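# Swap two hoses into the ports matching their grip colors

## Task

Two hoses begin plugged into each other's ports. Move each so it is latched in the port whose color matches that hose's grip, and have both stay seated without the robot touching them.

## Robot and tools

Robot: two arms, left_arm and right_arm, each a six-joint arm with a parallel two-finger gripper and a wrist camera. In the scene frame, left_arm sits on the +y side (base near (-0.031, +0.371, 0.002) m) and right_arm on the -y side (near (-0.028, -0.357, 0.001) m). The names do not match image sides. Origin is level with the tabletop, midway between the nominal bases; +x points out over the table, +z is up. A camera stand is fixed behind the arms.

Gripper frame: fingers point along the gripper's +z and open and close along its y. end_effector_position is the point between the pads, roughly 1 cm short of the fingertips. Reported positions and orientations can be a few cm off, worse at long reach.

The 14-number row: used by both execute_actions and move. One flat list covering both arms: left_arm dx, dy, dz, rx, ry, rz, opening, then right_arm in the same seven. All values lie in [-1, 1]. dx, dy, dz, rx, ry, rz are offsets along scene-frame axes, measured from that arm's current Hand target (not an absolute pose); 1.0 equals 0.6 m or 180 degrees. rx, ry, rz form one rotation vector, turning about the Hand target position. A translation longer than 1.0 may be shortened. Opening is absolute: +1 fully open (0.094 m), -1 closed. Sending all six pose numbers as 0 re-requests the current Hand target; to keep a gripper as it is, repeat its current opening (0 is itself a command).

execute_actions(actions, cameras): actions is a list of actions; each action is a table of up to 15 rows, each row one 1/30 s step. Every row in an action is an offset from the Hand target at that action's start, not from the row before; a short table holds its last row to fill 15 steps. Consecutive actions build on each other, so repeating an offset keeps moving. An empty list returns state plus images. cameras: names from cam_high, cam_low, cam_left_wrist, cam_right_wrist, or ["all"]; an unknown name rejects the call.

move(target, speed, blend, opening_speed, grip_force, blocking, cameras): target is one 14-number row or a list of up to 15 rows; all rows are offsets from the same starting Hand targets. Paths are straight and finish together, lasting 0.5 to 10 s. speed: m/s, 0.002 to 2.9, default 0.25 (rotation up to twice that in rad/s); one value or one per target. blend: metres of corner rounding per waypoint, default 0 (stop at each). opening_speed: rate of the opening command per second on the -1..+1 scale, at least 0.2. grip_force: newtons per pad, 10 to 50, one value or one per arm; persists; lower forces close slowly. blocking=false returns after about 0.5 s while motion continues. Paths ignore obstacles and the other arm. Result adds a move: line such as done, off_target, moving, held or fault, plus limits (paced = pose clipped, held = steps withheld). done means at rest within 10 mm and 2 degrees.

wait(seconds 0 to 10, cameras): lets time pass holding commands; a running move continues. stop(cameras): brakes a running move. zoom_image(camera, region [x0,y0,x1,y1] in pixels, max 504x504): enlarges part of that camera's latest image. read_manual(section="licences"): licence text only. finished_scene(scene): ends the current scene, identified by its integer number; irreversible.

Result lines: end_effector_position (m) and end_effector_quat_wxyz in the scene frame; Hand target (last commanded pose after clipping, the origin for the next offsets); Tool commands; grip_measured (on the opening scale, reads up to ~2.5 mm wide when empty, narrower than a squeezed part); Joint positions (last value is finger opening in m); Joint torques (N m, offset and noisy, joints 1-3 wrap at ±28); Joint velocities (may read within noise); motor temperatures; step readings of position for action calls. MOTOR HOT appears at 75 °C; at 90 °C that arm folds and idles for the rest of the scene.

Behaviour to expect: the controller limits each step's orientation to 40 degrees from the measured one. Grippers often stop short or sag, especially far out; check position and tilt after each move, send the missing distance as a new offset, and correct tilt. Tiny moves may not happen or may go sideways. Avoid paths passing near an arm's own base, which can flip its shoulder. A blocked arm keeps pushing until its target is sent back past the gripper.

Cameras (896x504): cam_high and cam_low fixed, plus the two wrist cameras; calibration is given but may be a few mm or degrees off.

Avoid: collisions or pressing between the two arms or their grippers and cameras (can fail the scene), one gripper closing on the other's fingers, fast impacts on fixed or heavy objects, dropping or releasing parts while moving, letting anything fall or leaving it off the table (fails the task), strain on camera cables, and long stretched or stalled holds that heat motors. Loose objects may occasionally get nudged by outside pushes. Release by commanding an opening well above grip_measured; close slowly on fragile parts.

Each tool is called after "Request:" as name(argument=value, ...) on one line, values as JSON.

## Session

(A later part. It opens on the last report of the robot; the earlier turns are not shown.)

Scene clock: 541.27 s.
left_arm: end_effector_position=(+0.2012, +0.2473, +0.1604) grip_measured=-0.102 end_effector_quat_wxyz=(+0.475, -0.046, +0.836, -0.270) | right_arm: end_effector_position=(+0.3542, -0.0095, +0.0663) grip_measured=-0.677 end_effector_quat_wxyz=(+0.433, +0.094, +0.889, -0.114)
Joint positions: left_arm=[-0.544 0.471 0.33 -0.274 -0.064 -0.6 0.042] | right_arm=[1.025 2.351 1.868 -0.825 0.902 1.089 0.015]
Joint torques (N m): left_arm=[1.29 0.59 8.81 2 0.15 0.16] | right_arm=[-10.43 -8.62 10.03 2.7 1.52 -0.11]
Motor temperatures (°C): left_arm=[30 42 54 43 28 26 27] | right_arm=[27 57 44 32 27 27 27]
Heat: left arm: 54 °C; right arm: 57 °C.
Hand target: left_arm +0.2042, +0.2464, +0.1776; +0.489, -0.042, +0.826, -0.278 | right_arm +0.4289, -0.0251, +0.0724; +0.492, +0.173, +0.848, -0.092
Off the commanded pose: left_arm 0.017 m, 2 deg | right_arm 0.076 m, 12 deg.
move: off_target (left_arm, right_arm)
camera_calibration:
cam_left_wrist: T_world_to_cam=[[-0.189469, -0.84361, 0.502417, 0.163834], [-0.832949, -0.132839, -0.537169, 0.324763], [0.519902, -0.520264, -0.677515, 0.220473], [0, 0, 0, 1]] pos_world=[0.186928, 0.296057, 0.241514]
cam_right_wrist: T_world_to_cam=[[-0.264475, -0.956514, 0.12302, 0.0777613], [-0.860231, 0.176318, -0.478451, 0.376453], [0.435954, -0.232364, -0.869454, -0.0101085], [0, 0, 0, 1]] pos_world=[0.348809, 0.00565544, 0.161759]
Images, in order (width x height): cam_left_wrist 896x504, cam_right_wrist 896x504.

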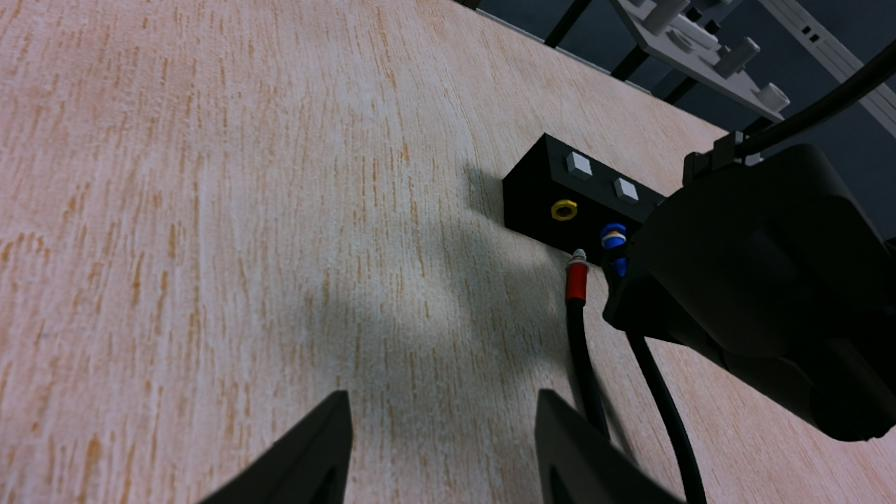

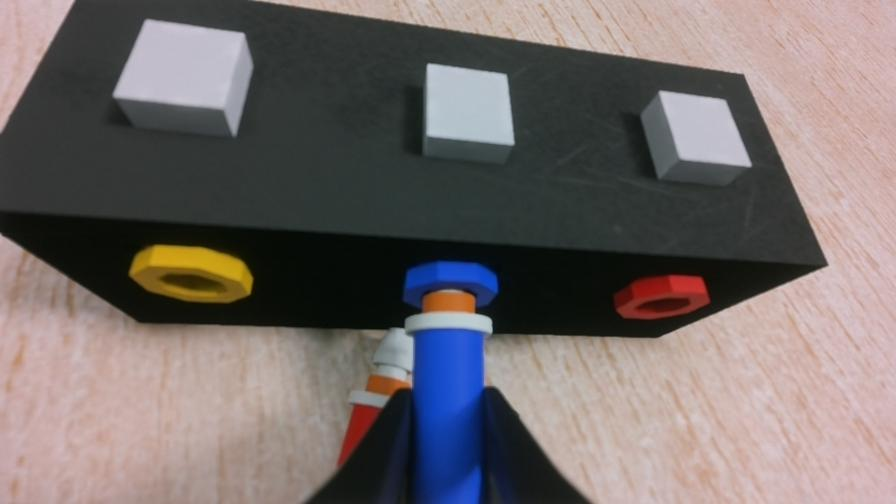

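Request:
move(target=[[0,0,0,0,0,0,-0.1,-0.01,0.002,0.004,0.004,0.018,0.0,-1],[0,0,0,0,0,0,-0.1,0.07,-0.018,0.004,0.003,0.014,0.0,-1]], speed=0.12, cameras=["cam_left_wrist","cam_right_wrist"])

Request:
zoom_image(camera="cam_right_wrist", region=[330, 130, 580, 400])

Scene clock: 547.27 s.
left_arm: end_effector_position=(+0.2012, +0.2473, +0.1604) grip_measured=-0.102 end_effector_quat_wxyz=(+0.475, -0.046, +0.836, -0.270) | right_arm: end_effector_position=(+0.3621, -0.0123, +0.0696) grip_measured=-0.677 end_effector_quat_wxyz=(+0.385, +0.077, +0.912, -0.119)
Joint positions: left_arm=[-0.544 0.471 0.33 -0.274 -0.064 -0.6 0.042] | right_arm=[0.986 2.376 1.983 -0.944 0.802 1.035 0.015]
Joint torques (N m): left_arm=[1.31 0.61 8.83 2 0.15 0.16] | right_arm=[-14.01 -8.09 10.02 3.29 1.86 -0.23]
Motor temperatures (°C): left_arm=[30 42 54 43 28 26 27] | right_arm=[29 56 44 33 28 27 27]
Heat: left arm: 54 °C; right arm: 56 °C.
Hand target: left_arm +0.2042, +0.2464, +0.1776; +0.489, -0.042, +0.826, -0.278 | right_arm +0.4707, -0.0357, +0.0747; +0.473, +0.173, +0.859, -0.092
Off the commanded pose: left_arm 0.017 m, 2 deg | right_arm 0.111 m, 16 deg.
move: off_target (left_arm, right_arm)
camera_calibration:
cam_left_wrist: T_world_to_cam=[[-0.189469, -0.84361, 0.502417, 0.163834], [-0.832949, -0.132839, -0.537169, 0.324763], [0.519902, -0.520264, -0.677515, 0.220473], [0, 0, 0, 1]] pos_world=[0.186928, 0.296057, 0.241514]
cam_right_wrist: T_world_to_cam=[[-0.229856, -0.960077, 0.159433, 0.0615378], [-0.911431, 0.15491, -0.381178, 0.396787], [0.341263, -0.232928, -0.910651, 0.0258805], [0, 0, 0, 1]] pos_world=[0.366956, 0.00364324, 0.165003]
Images, in order (width x height): cam_left_wrist 896x504, cam_right_wrist 896x504.

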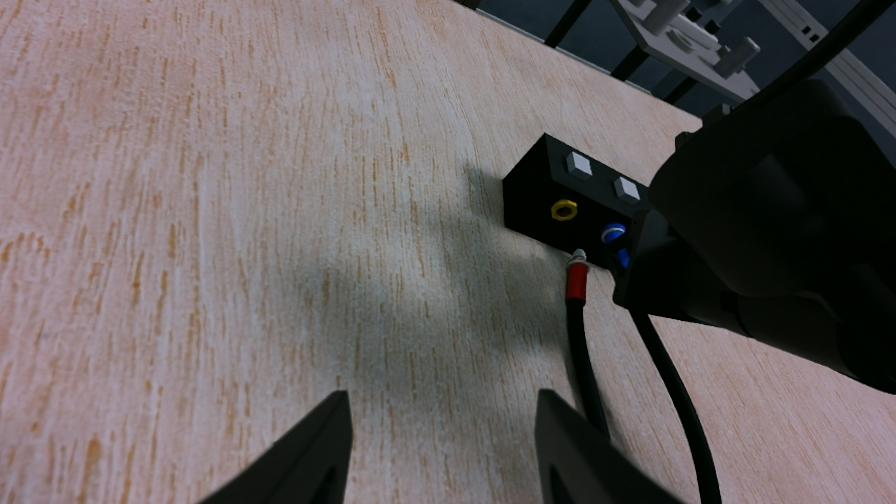

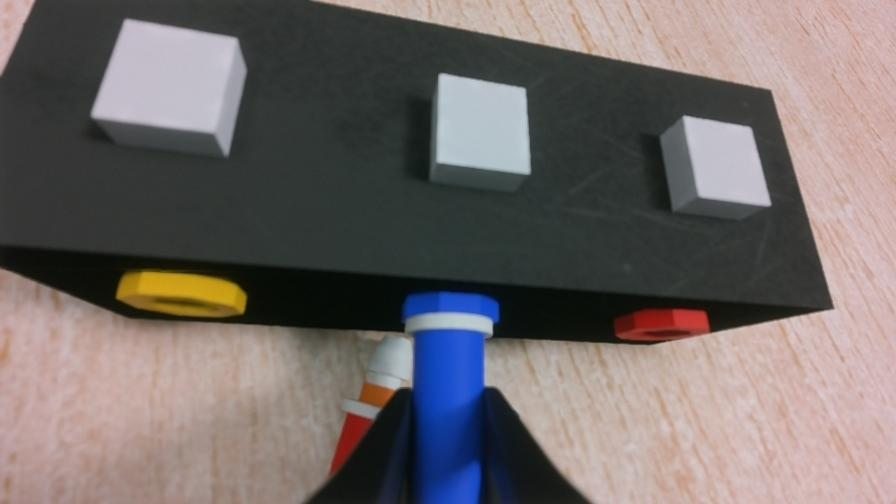

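Scaled by 1.867.

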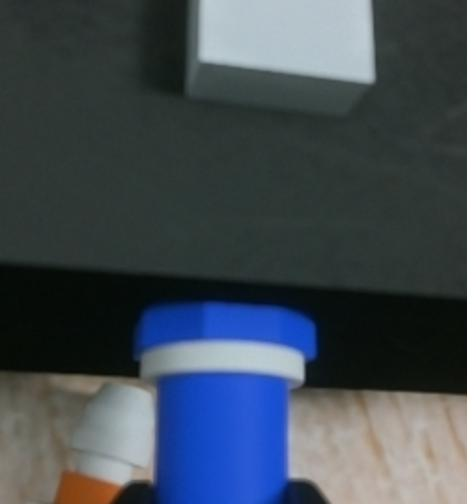

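Request:
move(target=[[0,0,0,0,0,0,-0.1,-0.188,0.043,-0.008,0.0114,0.0407,0.0505,-1],[0,0,0,0,0,0,-0.1,-0.188,0.043,-0.008,0.0114,0.0407,0.0505,-0.2],[0,0,0,0,0,0,-0.1,-0.275,0.064,0.067,0.0114,0.0407,0.0505,-0.2],[0,0,0,0,0,0,-0.1,-0.345,0.14,0.06,0.0114,0.0407,0.0505,-0.1]], speed=0.2, blend=[0,0,0.02,0], cameras=["cam_left_wrist","cam_right_wrist"])

Request:
zoom_image(camera="cam_left_wrist", region=[540, 190, 680, 300])

Scene clock: 558.07 s.
left_arm: end_effector_position=(+0.2012, +0.2473, +0.1604) grip_measured=-0.102 end_effector_quat_wxyz=(+0.475, -0.046, +0.836, -0.270) | right_arm: end_effector_position=(+0.2585, +0.0476, +0.1102) grip_measured=-0.102 end_effector_quat_wxyz=(+0.412, +0.094, +0.905, -0.048)
Joint positions: left_arm=[-0.544 0.471 0.33 -0.274 -0.064 -0.6 0.042] | right_arm=[1.24 2.311 2.023 -1.135 0.846 1.362 0.042]
Joint torques (N m): left_arm=[1.29 0.59 8.81 2 0.16 0.16] | right_arm=[-0.61 -10.71 8.94 0.5 0.74 0.24]
Motor temperatures (°C): left_arm=[30 41 55 43 28 26 27] | right_arm=[31 55 45 34 28 27 27]
Heat: left arm: 55 °C; right arm: 55 °C.
Hand target: left_arm +0.2042, +0.2464, +0.1776; +0.489, -0.042, +0.826, -0.278 | right_arm +0.2638, +0.0482, +0.1107; +0.420, +0.107, +0.900, -0.050
Off the commanded pose: left_arm 0.017 m, 2 deg | right_arm 0.005 m, 2 deg.
move: off_target (left_arm)
camera_calibration:
cam_left_wrist: T_world_to_cam=[[-0.189469, -0.84361, 0.502417, 0.163834], [-0.832949, -0.132839, -0.537169, 0.324763], [0.519902, -0.520264, -0.677515, 0.220473], [0, 0, 0, 1]] pos_world=[0.186928, 0.296057, 0.241514]
cam_right_wrist: T_world_to_cam=[[-0.208397, -0.977971, 0.0119734, 0.100349], [-0.887699, 0.183993, -0.422063, 0.305458], [0.410562, -0.0985854, -0.906488, 0.0873031], [0, 0, 0, 1]] pos_world=[0.256224, 0.0505434, 0.20686]
Images, in order (width x height): cam_left_wrist 896x504, cam_right_wrist 896x504.

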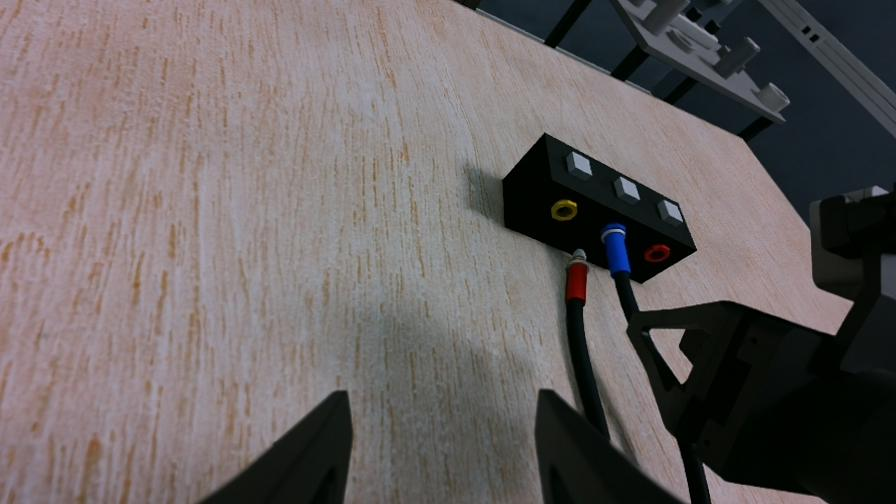

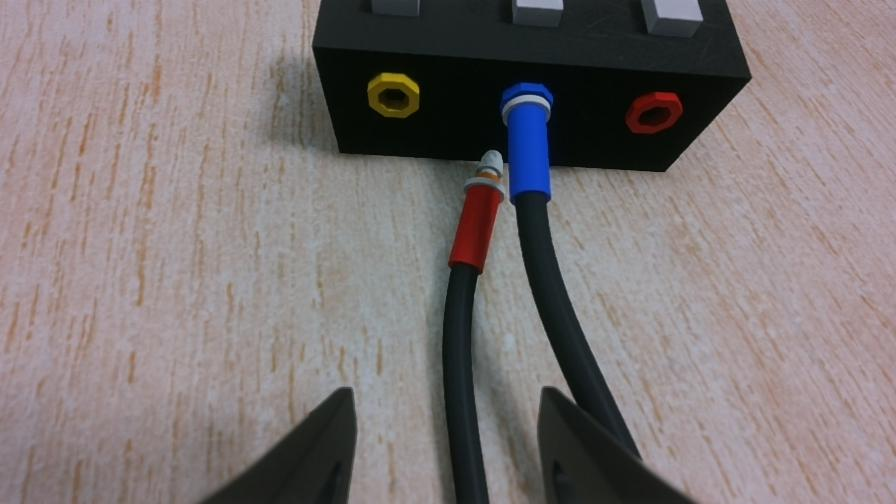

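Scaled by 3.600.

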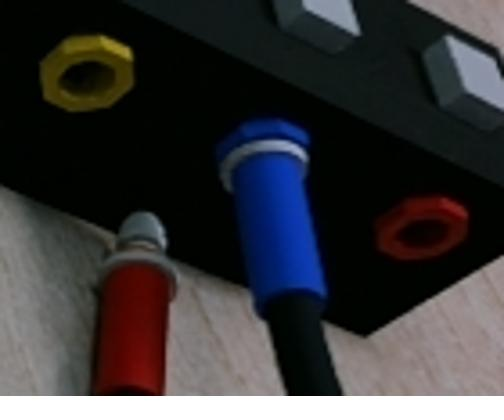

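Request:
move(target=[[0,0,0,0,0,0,-0.1,0.0937,-0.032,-0.043,0,0,0,-0.45],[0,0,0,0,0,0,-0.1,0.095,-0.032,-0.1417,0,0,0,-0.45],[0,0,0,0,0,0,-0.1,0.095,-0.032,-0.1417,0,0,0,-1]], speed=0.2, opening_speed=1.5, blend=[0.01,0,0], cameras=["cam_left_wrist","cam_right_wrist"])

Scene clock: 572.00 s.
left_arm: end_effector_position=(+0.2012, +0.2473, +0.1604) grip_measured=-0.102 end_effector_quat_wxyz=(+0.475, -0.046, +0.836, -0.270) | right_arm: end_effector_position=(+0.3198, +0.0272, +0.0334) grip_measured=-0.762 end_effector_quat_wxyz=(+0.421, +0.102, +0.900, -0.055)
Joint positions: left_arm=[-0.544 0.471 0.33 -0.274 -0.064 -0.6 0.042] | right_arm=[1.108 2.378 1.809 -0.725 0.844 1.191 0.011]
Joint torques (N m): left_arm=[1.29 0.61 8.83 2 0.16 0.16] | right_arm=[-0.2 -11.7 5.63 1.19 0.47 0.06]
Motor temperatures (°C): left_arm=[30 41 55 43 28 26 27] | right_arm=[30 57 46 31 28 27 27]
Heat: left arm: 55 °C; right arm: 57 °C.
Hand target: left_arm +0.2042, +0.2464, +0.1776; +0.489, -0.042, +0.826, -0.278 | right_arm +0.3208, +0.0291, +0.0257; +0.420, +0.107, +0.900, -0.050
Off the commanded pose: left_arm 0.017 m, 2 deg | right_arm 0.008 m, 1 deg.
move: off_target (left_arm)
camera_calibration:
cam_left_wrist: T_world_to_cam=[[-0.189469, -0.84361, 0.502417, 0.163834], [-0.832949, -0.132839, -0.537169, 0.324763], [0.519902, -0.520264, -0.677515, 0.220473], [0, 0, 0, 1]] pos_world=[0.186928, 0.296057, 0.241514]
cam_right_wrist: T_world_to_cam=[[-0.228676, -0.973385, 0.0151578, 0.100342], [-0.87504, 0.198699, -0.441388, 0.327457], [0.426628, -0.114198, -0.897189, -0.0144641], [0, 0, 0, 1]] pos_world=[0.315655, 0.0309545, 0.130037]
Images, in order (width x height): cam_left_wrist 896x504, cam_right_wrist 896x504.

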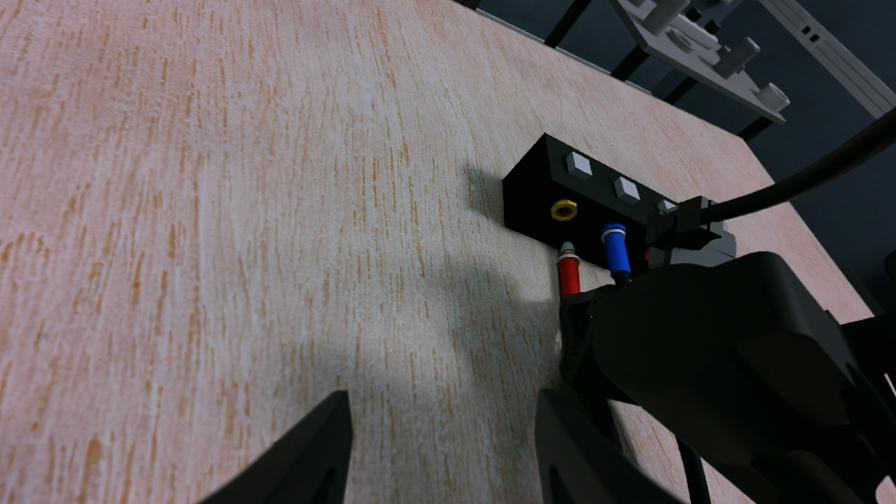

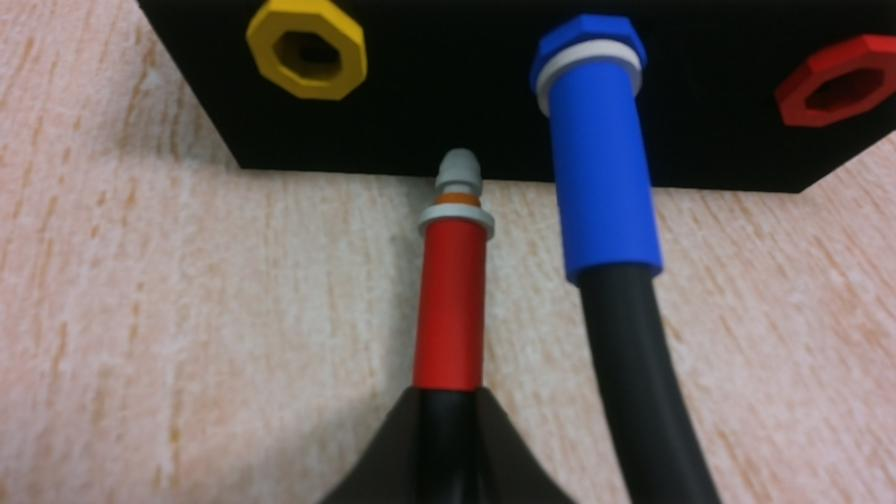

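Request:
move(target=[[0,0,0,0,0,0,-0.1,-0.017,0,0.175,0,0,0,-1],[0,0,0,0,0,0,-0.1,-0.057,-0.198,0.158,0,0,0,-1],[0,0,0,0,0,0,-0.1,-0.057,-0.198,0.0067,0,0,0,-1],[0,0,0,0,0,0,-0.1,-0.057,-0.198,0.0067,0,0,0,-0.2],[0,0,0,0,0,0,-0.1,-0.045,-0.2,0.08,0,0,0,-0.2]], speed=0.25, blend=[0.02,0.02,0,0,0], cameras=["cam_left_wrist","cam_right_wrist"])

Scene clock: 582.43 s.
left_arm: end_effector_position=(+0.2012, +0.2473, +0.1604) grip_measured=-0.102 end_effector_quat_wxyz=(+0.475, -0.046, +0.836, -0.270) | right_arm: end_effector_position=(+0.2889, -0.0951, +0.0586) grip_measured=-0.202 end_effector_quat_wxyz=(+0.414, +0.094, +0.903, -0.068)
Joint positions: left_arm=[-0.544 0.471 0.33 -0.274 -0.064 -0.6 0.042] | right_arm=[1.023 1.906 1.156 -0.486 0.814 1.064 0.038]
Joint torques (N m): left_arm=[1.29 0.59 8.83 2 0.15 0.16] | right_arm=[-0.7 -11.34 7.87 0.94 0.45 0.06]
Motor temperatures (°C): left_arm=[30 41 55 43 28 26 27] | right_arm=[29 58 44 31 27 27 27]
Heat: left arm: 55 °C; right arm: 58 °C.
Hand target: left_arm +0.2042, +0.2464, +0.1776; +0.489, -0.042, +0.826, -0.278 | right_arm +0.2938, -0.0910, +0.0738; +0.420, +0.107, +0.900, -0.050
Off the commanded pose: left_arm 0.017 m, 2 deg | right_arm 0.016 m, 3 deg.
move: off_target (left_arm, right_arm)
camera_calibration:
cam_left_wrist: T_world_to_cam=[[-0.189469, -0.84361, 0.502417, 0.163834], [-0.832949, -0.132839, -0.537169, 0.324763], [0.519902, -0.520264, -0.677515, 0.220473], [0, 0, 0, 1]] pos_world=[0.186928, 0.296057, 0.241514]
cam_right_wrist: T_world_to_cam=[[-0.223132, -0.973643, 0.0472408, -0.0296862], [-0.884434, 0.181835, -0.429783, 0.336344], [0.409865, -0.13768, -0.901696, 0.0102578], [0, 0, 0, 1]] pos_world=[0.286646, -0.0886505, 0.155207]
Images, in order (width x height): cam_left_wrist 896x504, cam_right_wrist 896x504.

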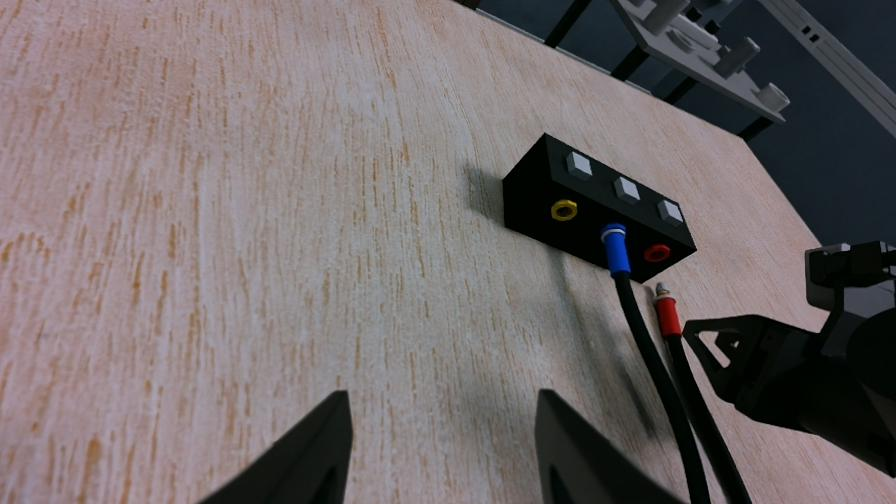

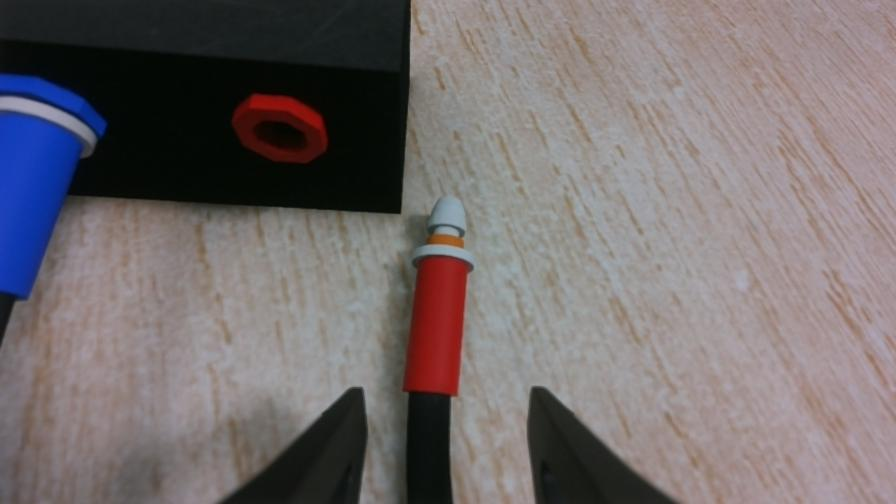

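Request:
move(target=[[0,0,0,0,0,0,-0.1,0.03,-0.0075,0.02,0,0,0,-0.2],[0,0,0,0,0,0,-0.1,0.047,-0.0117,-0.0855,0,0,0,-0.2],[0,0,0,0,0,0,-0.1,0.047,-0.0117,-0.0855,0,0,0,-1]], speed=0.2, opening_speed=1.5, blend=[0.01,0,0], cameras=["cam_right_wrist"])

Scene clock: 590.50 s.
left_arm: end_effector_position=(+0.2012, +0.2473, +0.1604) grip_measured=-0.102 end_effector_quat_wxyz=(+0.475, -0.046, +0.836, -0.270) | right_arm: end_effector_position=(+0.3207, -0.0963, +0.0319) grip_measured=-0.679 end_effector_quat_wxyz=(+0.422, +0.102, +0.899, -0.052)
Joint positions: left_arm=[-0.544 0.471 0.33 -0.274 -0.064 -0.6 0.042] | right_arm=[0.947 1.988 1.127 -0.263 0.785 0.967 0.015]
Joint torques (N m): left_arm=[1.31 0.61 8.83 2 0.15 0.16] | right_arm=[-0.7 -7.8 4.6 1.58 0.41 0.07]
Motor temperatures (°C): left_arm=[30 41 55 43 28 26 27] | right_arm=[28 56 44 31 27 27 26]
Heat: left arm: 55 °C; right arm: 56 °C.
Hand target: left_arm +0.2042, +0.2464, +0.1776; +0.489, -0.042, +0.826, -0.278 | right_arm +0.3220, -0.0980, +0.0224; +0.420, +0.107, +0.900, -0.050
Off the commanded pose: left_arm 0.017 m, 2 deg | right_arm 0.010 m, 1 deg.
move: off_target (left_arm)
camera_calibration:
cam_right_wrist: T_world_to_cam=[[-0.225385, -0.974234, 0.0083558, -0.0205431], [-0.874201, 0.198442, -0.443164, 0.351916], [0.430087, -0.107187, -0.896402, -0.0307716], [0, 0, 0, 1]] pos_world=[0.31625, -0.093147, 0.128545]
Images, in order (width x height): cam_right_wrist 896x504.

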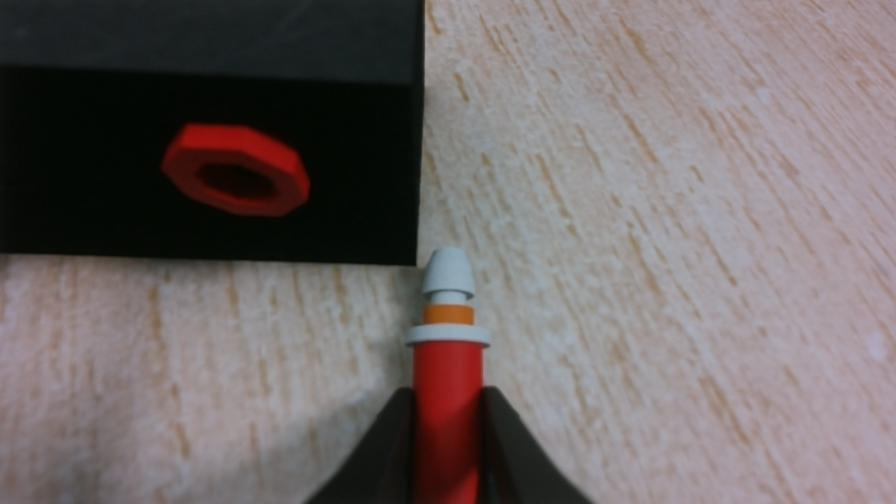

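Request:
move(target=[[0,0,0,0,0,0,-0.1,-0.05,0,0.133,0,0,0,-1],[0,0,0,0,0,0,-0.1,-0.0887,0.0885,0.143,0,0,0,-1],[0,0,0,0,0,0,-0.1,-0.0563,0.08,0.093,0,0,0,-1],[0,0,0,0,0,0,-0.1,-0.008,0.0677,0.093,0,0,0,-1]], speed=0.15, blend=[0.02,0.01,0.01,0], cameras=["cam_left_wrist","cam_right_wrist"])

Request:
zoom_image(camera="cam_left_wrist", region=[580, 200, 720, 310])

Request:
zoom_image(camera="cam_right_wrist", region=[330, 130, 580, 400])

Scene clock: 598.87 s.
left_arm: end_effector_position=(+0.2012, +0.2473, +0.1604) grip_measured=-0.102 end_effector_quat_wxyz=(+0.475, -0.046, +0.836, -0.270) | right_arm: end_effector_position=(+0.3150, -0.0630, +0.0832) grip_measured=-0.679 end_effector_quat_wxyz=(+0.418, +0.103, +0.900, -0.058)
Joint positions: left_arm=[-0.544 0.471 0.33 -0.274 -0.064 -0.6 0.042] | right_arm=[1.011 1.996 1.387 -0.596 0.812 1.062 0.015]
Joint torques (N m): left_arm=[1.31 0.61 8.83 2 0.15 0.16] | right_arm=[0.12 -8.61 6.49 1.37 0.47 0.02]
Motor temperatures (°C): left_arm=[30 41 55 43 28 26 27] | right_arm=[28 55 43 31 27 27 27]
Heat: left arm: 55 °C; right arm: 55 °C.
Hand target: left_arm +0.2042, +0.2464, +0.1776; +0.489, -0.042, +0.826, -0.278 | right_arm +0.3172, -0.0573, +0.0783; +0.420, +0.107, +0.900, -0.050
Off the commanded pose: left_arm 0.017 m, 2 deg | right_arm 0.008 m, 1 deg.
move: off_target (left_arm)
camera_calibration:
cam_left_wrist: T_world_to_cam=[[-0.189469, -0.84361, 0.502417, 0.163834], [-0.832949, -0.132839, -0.537169, 0.324763], [0.519902, -0.520264, -0.677515, 0.220473], [0, 0, 0, 1]] pos_world=[0.186928, 0.296057, 0.241514]
cam_right_wrist: T_world_to_cam=[[-0.23305, -0.972248, 0.020549, 0.0117035], [-0.876847, 0.200951, -0.436759, 0.36356], [0.420509, -0.119805, -0.899344, 0.0236697], [0, 0, 0, 1]] pos_world=[0.311561, -0.0588432, 0.179835]
Images, in order (width x height): cam_left_wrist 896x504, cam_right_wrist 896x504.

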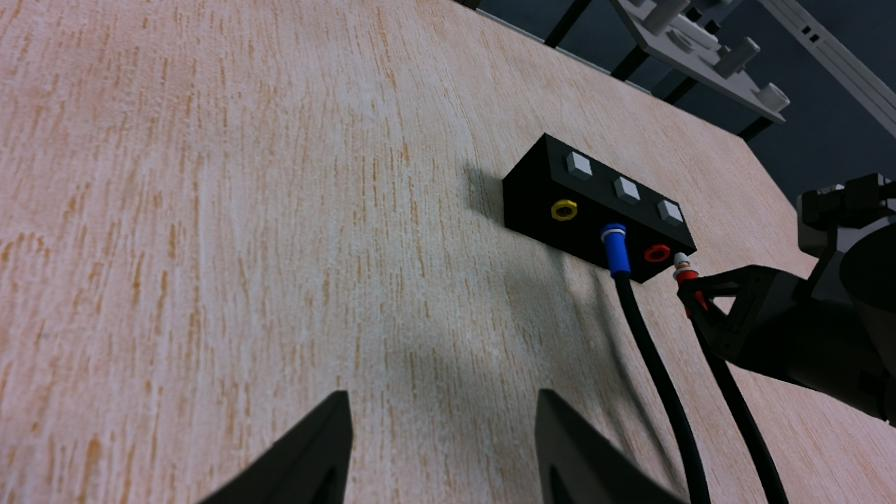

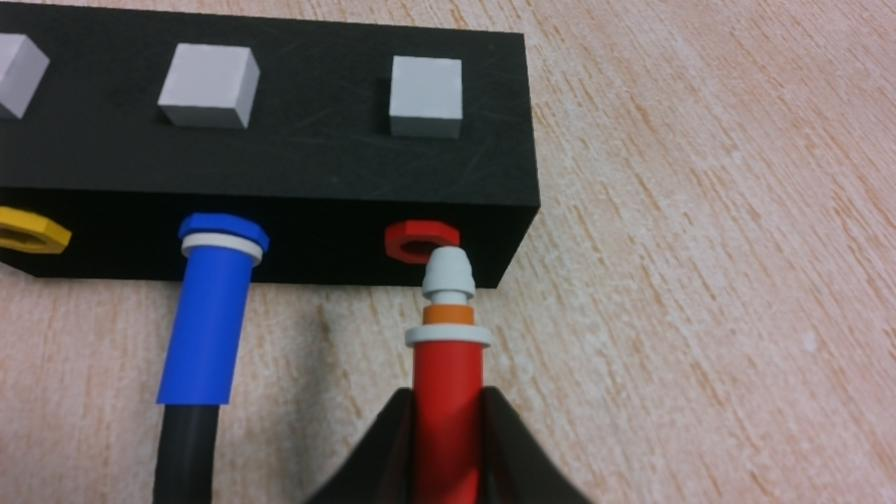

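Scaled by 3.600.

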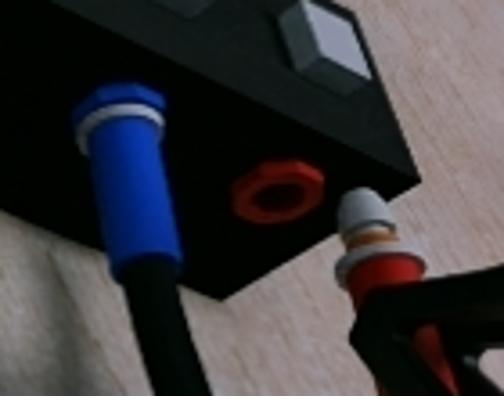

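Scaled by 1.867.

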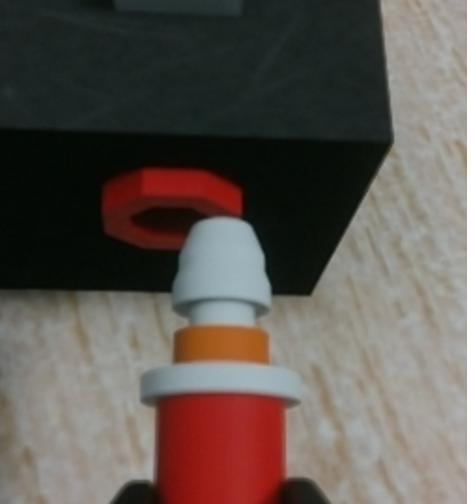

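Request:
move(target=[[0,0,0,0,0,0,-0.1,-0.0807,0.0315,0.0255,0,0,0,-1],[0,0,0,0,0,0,-0.1,-0.0483,0.023,-0.0245,0,0,0,-1],[0,0,0,0,0,0,-0.1,0.0067,0.0092,-0.0245,0,0,0,-1]], speed=0.15, blend=[0.01,0.01,0], cameras=["cam_left_wrist","cam_right_wrist"])

Request:
zoom_image(camera="cam_left_wrist", region=[580, 200, 720, 310])

Request:
zoom_image(camera="cam_right_wrist", region=[330, 130, 580, 400])

Scene clock: 616.83 s.
left_arm: end_effector_position=(+0.2012, +0.2473, +0.1604) grip_measured=-0.102 end_effector_quat_wxyz=(+0.475, -0.046, +0.836, -0.270) | right_arm: end_effector_position=(+0.3184, -0.0587, +0.0670) grip_measured=-0.679 end_effector_quat_wxyz=(+0.417, +0.102, +0.901, -0.061)
Joint positions: left_arm=[-0.544 0.471 0.33 -0.274 -0.064 -0.6 0.042] | right_arm=[1.01 2.042 1.387 -0.556 0.811 1.06 0.015]
Joint torques (N m): left_arm=[1.31 0.61 8.81 2 0.15 0.16] | right_arm=[0.1 -8.85 6.86 1.39 0.47 0.06]
Motor temperatures (°C): left_arm=[30 40 56 43 28 26 27] | right_arm=[27 54 42 31 27 27 27]
Heat: left arm: 56 °C; right arm: 54 °C.
Hand target: left_arm +0.2042, +0.2464, +0.1776; +0.489, -0.042, +0.826, -0.278 | right_arm +0.3212, -0.0519, +0.0636; +0.420, +0.107, +0.900, -0.050
Off the commanded pose: left_arm 0.017 m, 2 deg | right_arm 0.008 m, 1 deg.
move: off_target (left_arm)
camera_calibration:
cam_left_wrist: T_world_to_cam=[[-0.189469, -0.84361, 0.502417, 0.163834], [-0.832949, -0.132839, -0.537169, 0.324763], [0.519902, -0.520264, -0.677515, 0.220473], [0, 0, 0, 1]] pos_world=[0.186928, 0.296057, 0.241514]
cam_right_wrist: T_world_to_cam=[[-0.232851, -0.972163, 0.0260875, 0.0165035], [-0.878465, 0.198749, -0.434509, 0.358805], [0.417228, -0.124093, -0.90029, 0.00905983], [0, 0, 0, 1]] pos_world=[0.31526, -0.0541436, 0.16363]
Images, in order (width x height): cam_left_wrist 896x504, cam_right_wrist 896x504.

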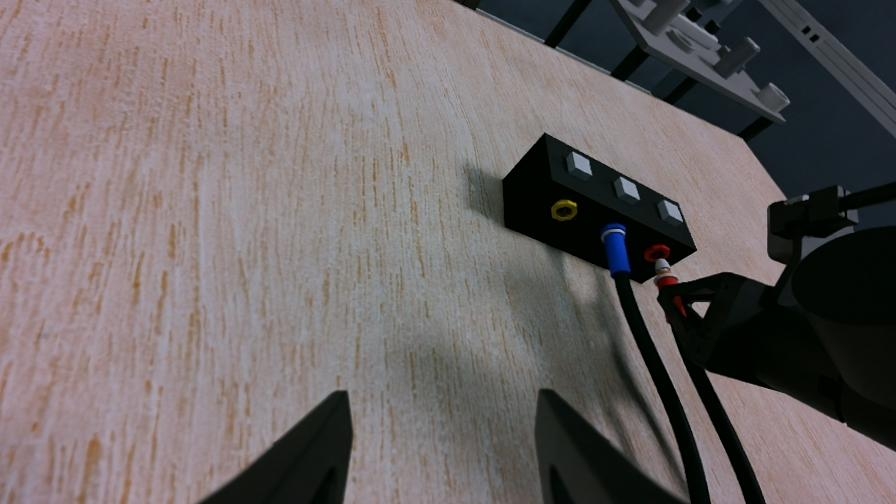

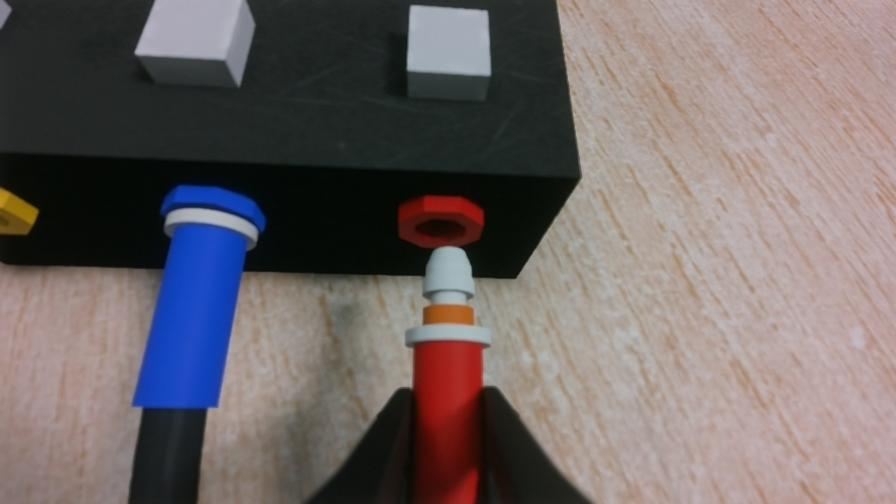

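Scaled by 3.600.

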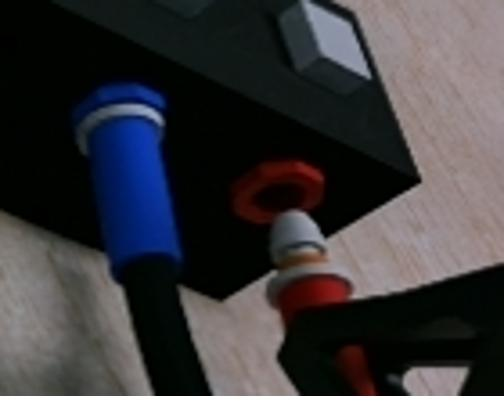

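Scaled by 1.867.

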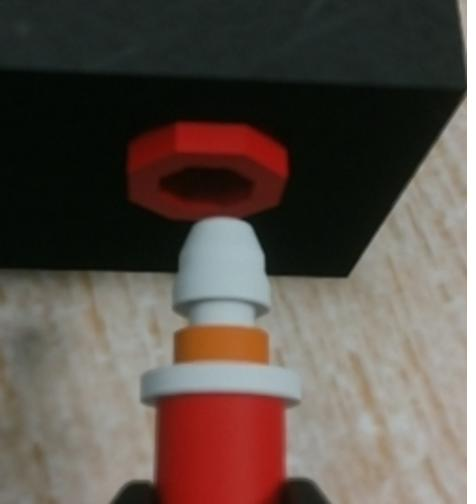

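Request:
move(target=[[0,0,0,0,0,0,-0.1,-0.087,0.0255,0.052,0,0,0,-1],[0,0,0,0,0,0,-0.1,-0.055,0.017,0.002,0,0,0,-1],[0,0,0,0,0,0,-0.1,0.045,-0.008,0.005,0,-0.01,0,-1]], speed=0.15, blend=[0.01,0.01,0], cameras=["cam_left_wrist","cam_right_wrist"])

Request:
zoom_image(camera="cam_left_wrist", region=[580, 200, 720, 310])

Request:
zoom_image(camera="cam_right_wrist", region=[330, 130, 580, 400])

Scene clock: 623.07 s.
left_arm: end_effector_position=(+0.2012, +0.2473, +0.1604) grip_measured=-0.102 end_effector_quat_wxyz=(+0.475, -0.046, +0.836, -0.270) | right_arm: end_effector_position=(+0.3355, -0.0618, +0.0675) grip_measured=-0.679 end_effector_quat_wxyz=(+0.422, +0.092, +0.900, -0.066)
Joint positions: left_arm=[-0.544 0.471 0.33 -0.274 -0.064 -0.6 0.042] | right_arm=[0.973 2.057 1.401 -0.509 0.807 0.983 0.015]
Joint torques (N m): left_arm=[1.31 0.61 8.81 2 0.16 0.16] | right_arm=[-1.51 -8.8 6.97 1.89 0.52 -0.02]
Motor temperatures (°C): left_arm=[30 40 56 43 28 26 27] | right_arm=[27 54 42 31 27 27 27]
Heat: left arm: 56 °C; right arm: 54 °C.
Hand target: left_arm +0.2042, +0.2464, +0.1776; +0.489, -0.042, +0.826, -0.278 | right_arm +0.3483, -0.0567, +0.0665; +0.434, +0.107, +0.893, -0.048
Off the commanded pose: left_arm 0.017 m, 2 deg | right_arm 0.014 m, 3 deg.
move: off_target (left_arm, right_arm)
camera_calibration:
cam_left_wrist: T_world_to_cam=[[-0.189469, -0.84361, 0.502417, 0.163834], [-0.832949, -0.132839, -0.537169, 0.324763], [0.519902, -0.520264, -0.677515, 0.220473], [0, 0, 0, 1]] pos_world=[0.186928, 0.296057, 0.241514]
cam_right_wrist: T_world_to_cam=[[-0.21896, -0.974795, 0.0427964, 0.0116175], [-0.877877, 0.177666, -0.44471, 0.373817], [0.425897, -0.134944, -0.894652, -0.00195036], [0, 0, 0, 1]] pos_world=[0.33154, -0.0553533, 0.163998]
Images, in order (width x height): cam_left_wrist 896x504, cam_right_wrist 896x504.

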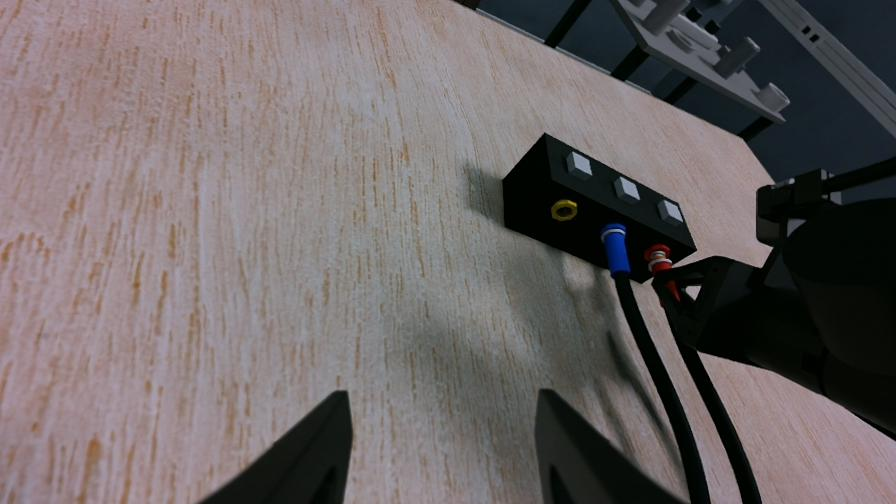

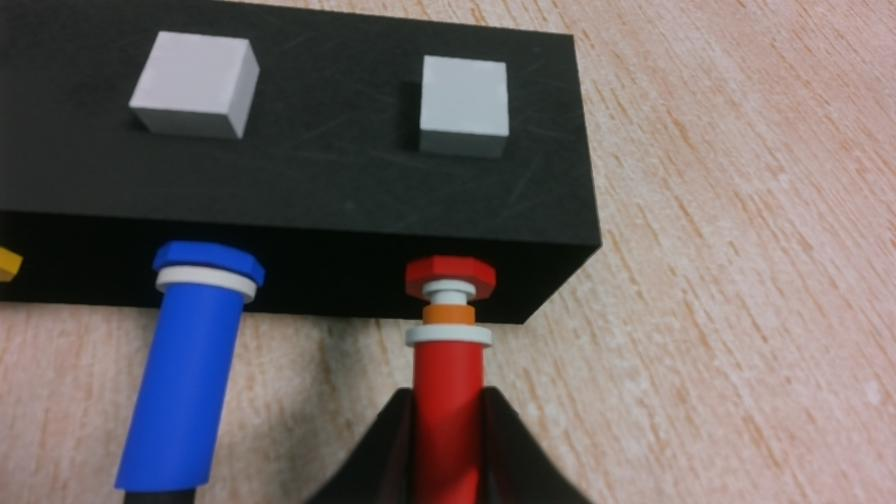

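Scaled by 3.600.

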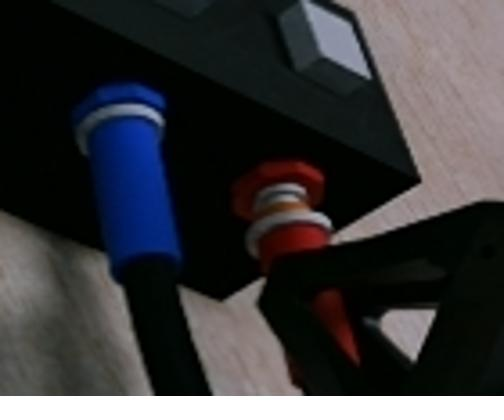

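Scaled by 1.867.

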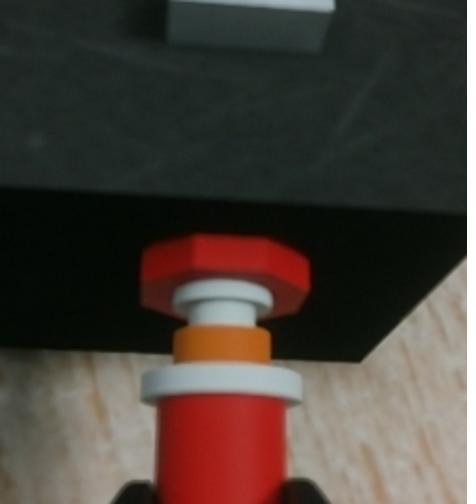

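Request:
move(target=[[0,0,0,0,0,0,-0.1,0.075,-0.019,0.0,-0.008,-0.03,-0.025,-1],[0,0,0,0,0,0,-0.1,0.16,-0.04,0.002,-0.01,-0.036,-0.03,-1]], speed=0.12, cameras=["cam_right_wrist"])

Request:
zoom_image(camera="cam_right_wrist", region=[330, 130, 580, 400])

Scene clock: 629.37 s.
left_arm: end_effector_position=(+0.2012, +0.2473, +0.1604) grip_measured=-0.102 end_effector_quat_wxyz=(+0.475, -0.046, +0.836, -0.270) | right_arm: end_effector_position=(+0.3438, -0.0667, +0.0620) grip_measured=-0.679 end_effector_quat_wxyz=(+0.395, +0.051, +0.911, -0.111)
Joint positions: left_arm=[-0.544 0.471 0.33 -0.274 -0.064 -0.6 0.042] | right_arm=[0.948 2.114 1.495 -0.619 0.793 0.901 0.015]
Joint torques (N m): left_arm=[1.29 0.61 8.83 2 0.15 0.16] | right_arm=[-13.45 -5.07 10.29 3.84 1.56 -0.35]
Motor temperatures (°C): left_arm=[30 40 56 43 28 26 27] | right_arm=[28 53 43 32 27 27 27]
Heat: left arm: 56 °C; right arm: 53 °C.
Hand target: left_arm +0.2042, +0.2464, +0.1776; +0.489, -0.042, +0.826, -0.278 | right_arm +0.4443, -0.0807, +0.0677; +0.482, +0.145, +0.860, -0.076
Off the commanded pose: left_arm 0.017 m, 2 deg | right_arm 0.102 m, 16 deg.
move: off_target (left_arm, right_arm)
camera_calibration:
cam_right_wrist: T_world_to_cam=[[-0.179507, -0.969954, 0.164217, -0.011945], [-0.912635, 0.101875, -0.395877, 0.383457], [0.367253, -0.220933, -0.903501, 0.00389567], [0, 0, 0, 1]] pos_world=[0.346382, -0.0497902, 0.157283]
Images, in order (width x height): cam_right_wrist 896x504.

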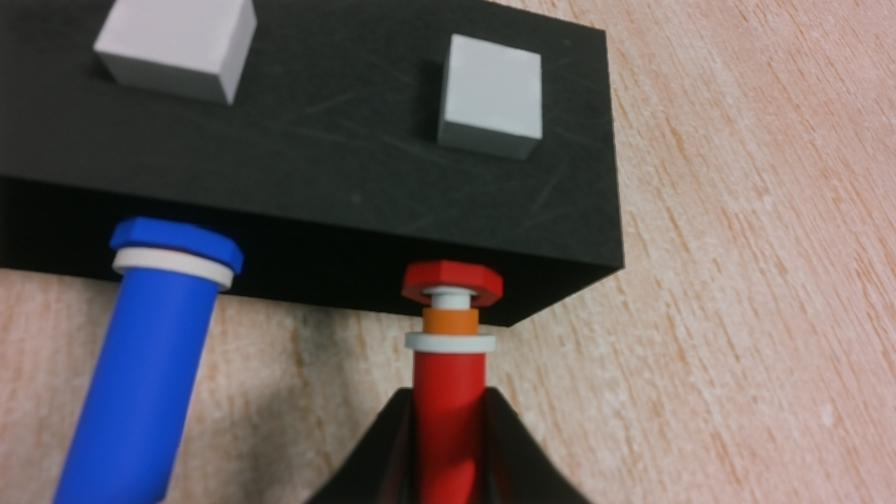

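Scaled by 1.867.

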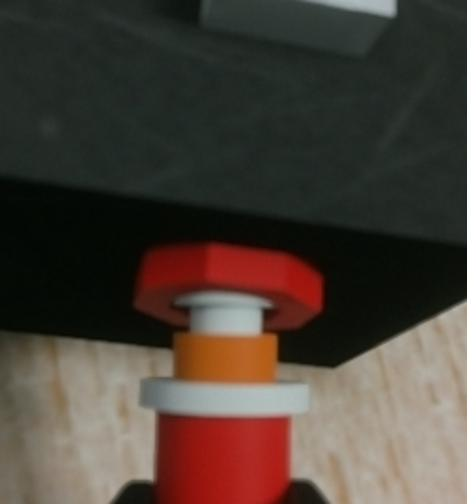

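Request:
move(target=[[0,0,0,0,0,0,-0.1,-0.1,0.03,0.025,0.0,0.0,-0.01,-1],[0,0,0,0,0,0,-0.1,0.02,0.008,0.025,-0.006,-0.022,-0.018,-1]], speed=0.12, cameras=["cam_left_wrist","cam_right_wrist"])

Request:
zoom_image(camera="cam_left_wrist", region=[580, 200, 720, 310])

Request:
zoom_image(camera="cam_right_wrist", region=[330, 130, 580, 400])

Scene clock: 636.57 s.
left_arm: end_effector_position=(+0.2012, +0.2473, +0.1604) grip_measured=-0.102 end_effector_quat_wxyz=(+0.475, -0.046, +0.836, -0.270) | right_arm: end_effector_position=(+0.3446, -0.0656, +0.0627) grip_measured=-0.679 end_effector_quat_wxyz=(+0.391, +0.063, +0.907, -0.143)
Joint positions: left_arm=[-0.544 0.471 0.33 -0.274 -0.064 -0.6 0.042] | right_arm=[0.959 2.182 1.607 -0.758 0.835 0.973 0.015]
Joint torques (N m): left_arm=[1.29 0.59 8.83 2 0.15 0.16] | right_arm=[-13.27 -7.13 11.22 3.83 2.14 -0.24]
Motor temperatures (°C): left_arm=[30 40 56 43 28 26 27] | right_arm=[30 52 44 37 28 27 27]
Heat: left arm: 56 °C; right arm: 52 °C.
Hand target: left_arm +0.2042, +0.2464, +0.1776; +0.489, -0.042, +0.826, -0.278 | right_arm +0.4562, -0.0758, +0.0827; +0.511, +0.167, +0.838, -0.093
Off the commanded pose: left_arm 0.017 m, 2 deg | right_arm 0.114 m, 21 deg.
move: off_target (left_arm, right_arm)
camera_calibration:
cam_left_wrist: T_world_to_cam=[[-0.189469, -0.84361, 0.502417, 0.163834], [-0.832949, -0.132839, -0.537169, 0.324763], [0.519902, -0.520264, -0.677515, 0.220473], [0, 0, 0, 1]] pos_world=[0.186928, 0.296057, 0.241514]
cam_right_wrist: T_world_to_cam=[[-0.22485, -0.950933, 0.212531, 0.00306621], [-0.908663, 0.125881, -0.398101, 0.384679], [0.351814, -0.282633, -0.892382, 0.0050715], [0, 0, 0, 1]] pos_world=[0.348449, -0.0440746, 0.157015]
Images, in order (width x height): cam_left_wrist 896x504, cam_right_wrist 896x504.

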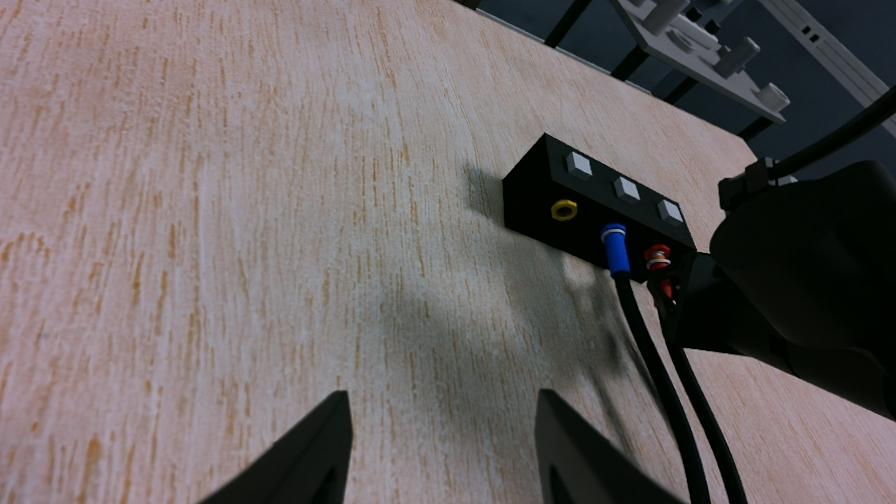

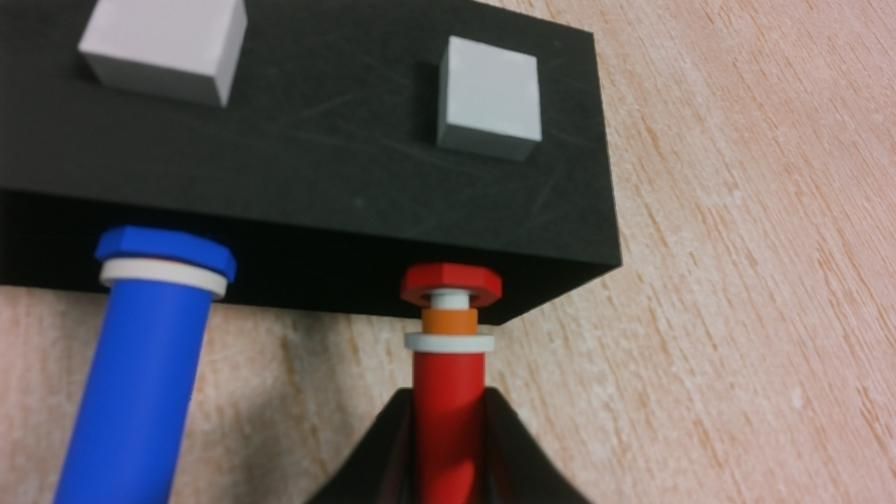

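Scaled by 3.600.

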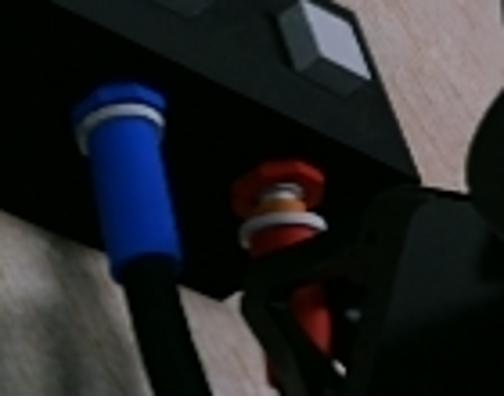

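Scaled by 1.867.

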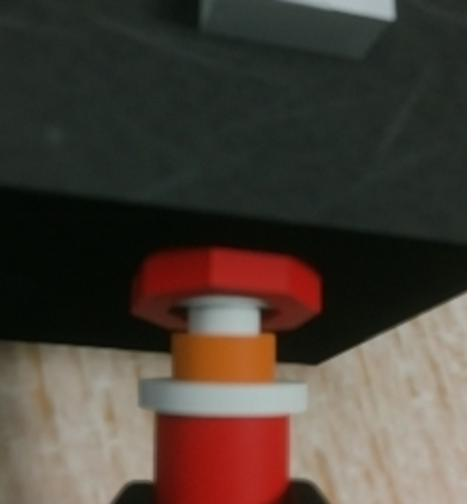

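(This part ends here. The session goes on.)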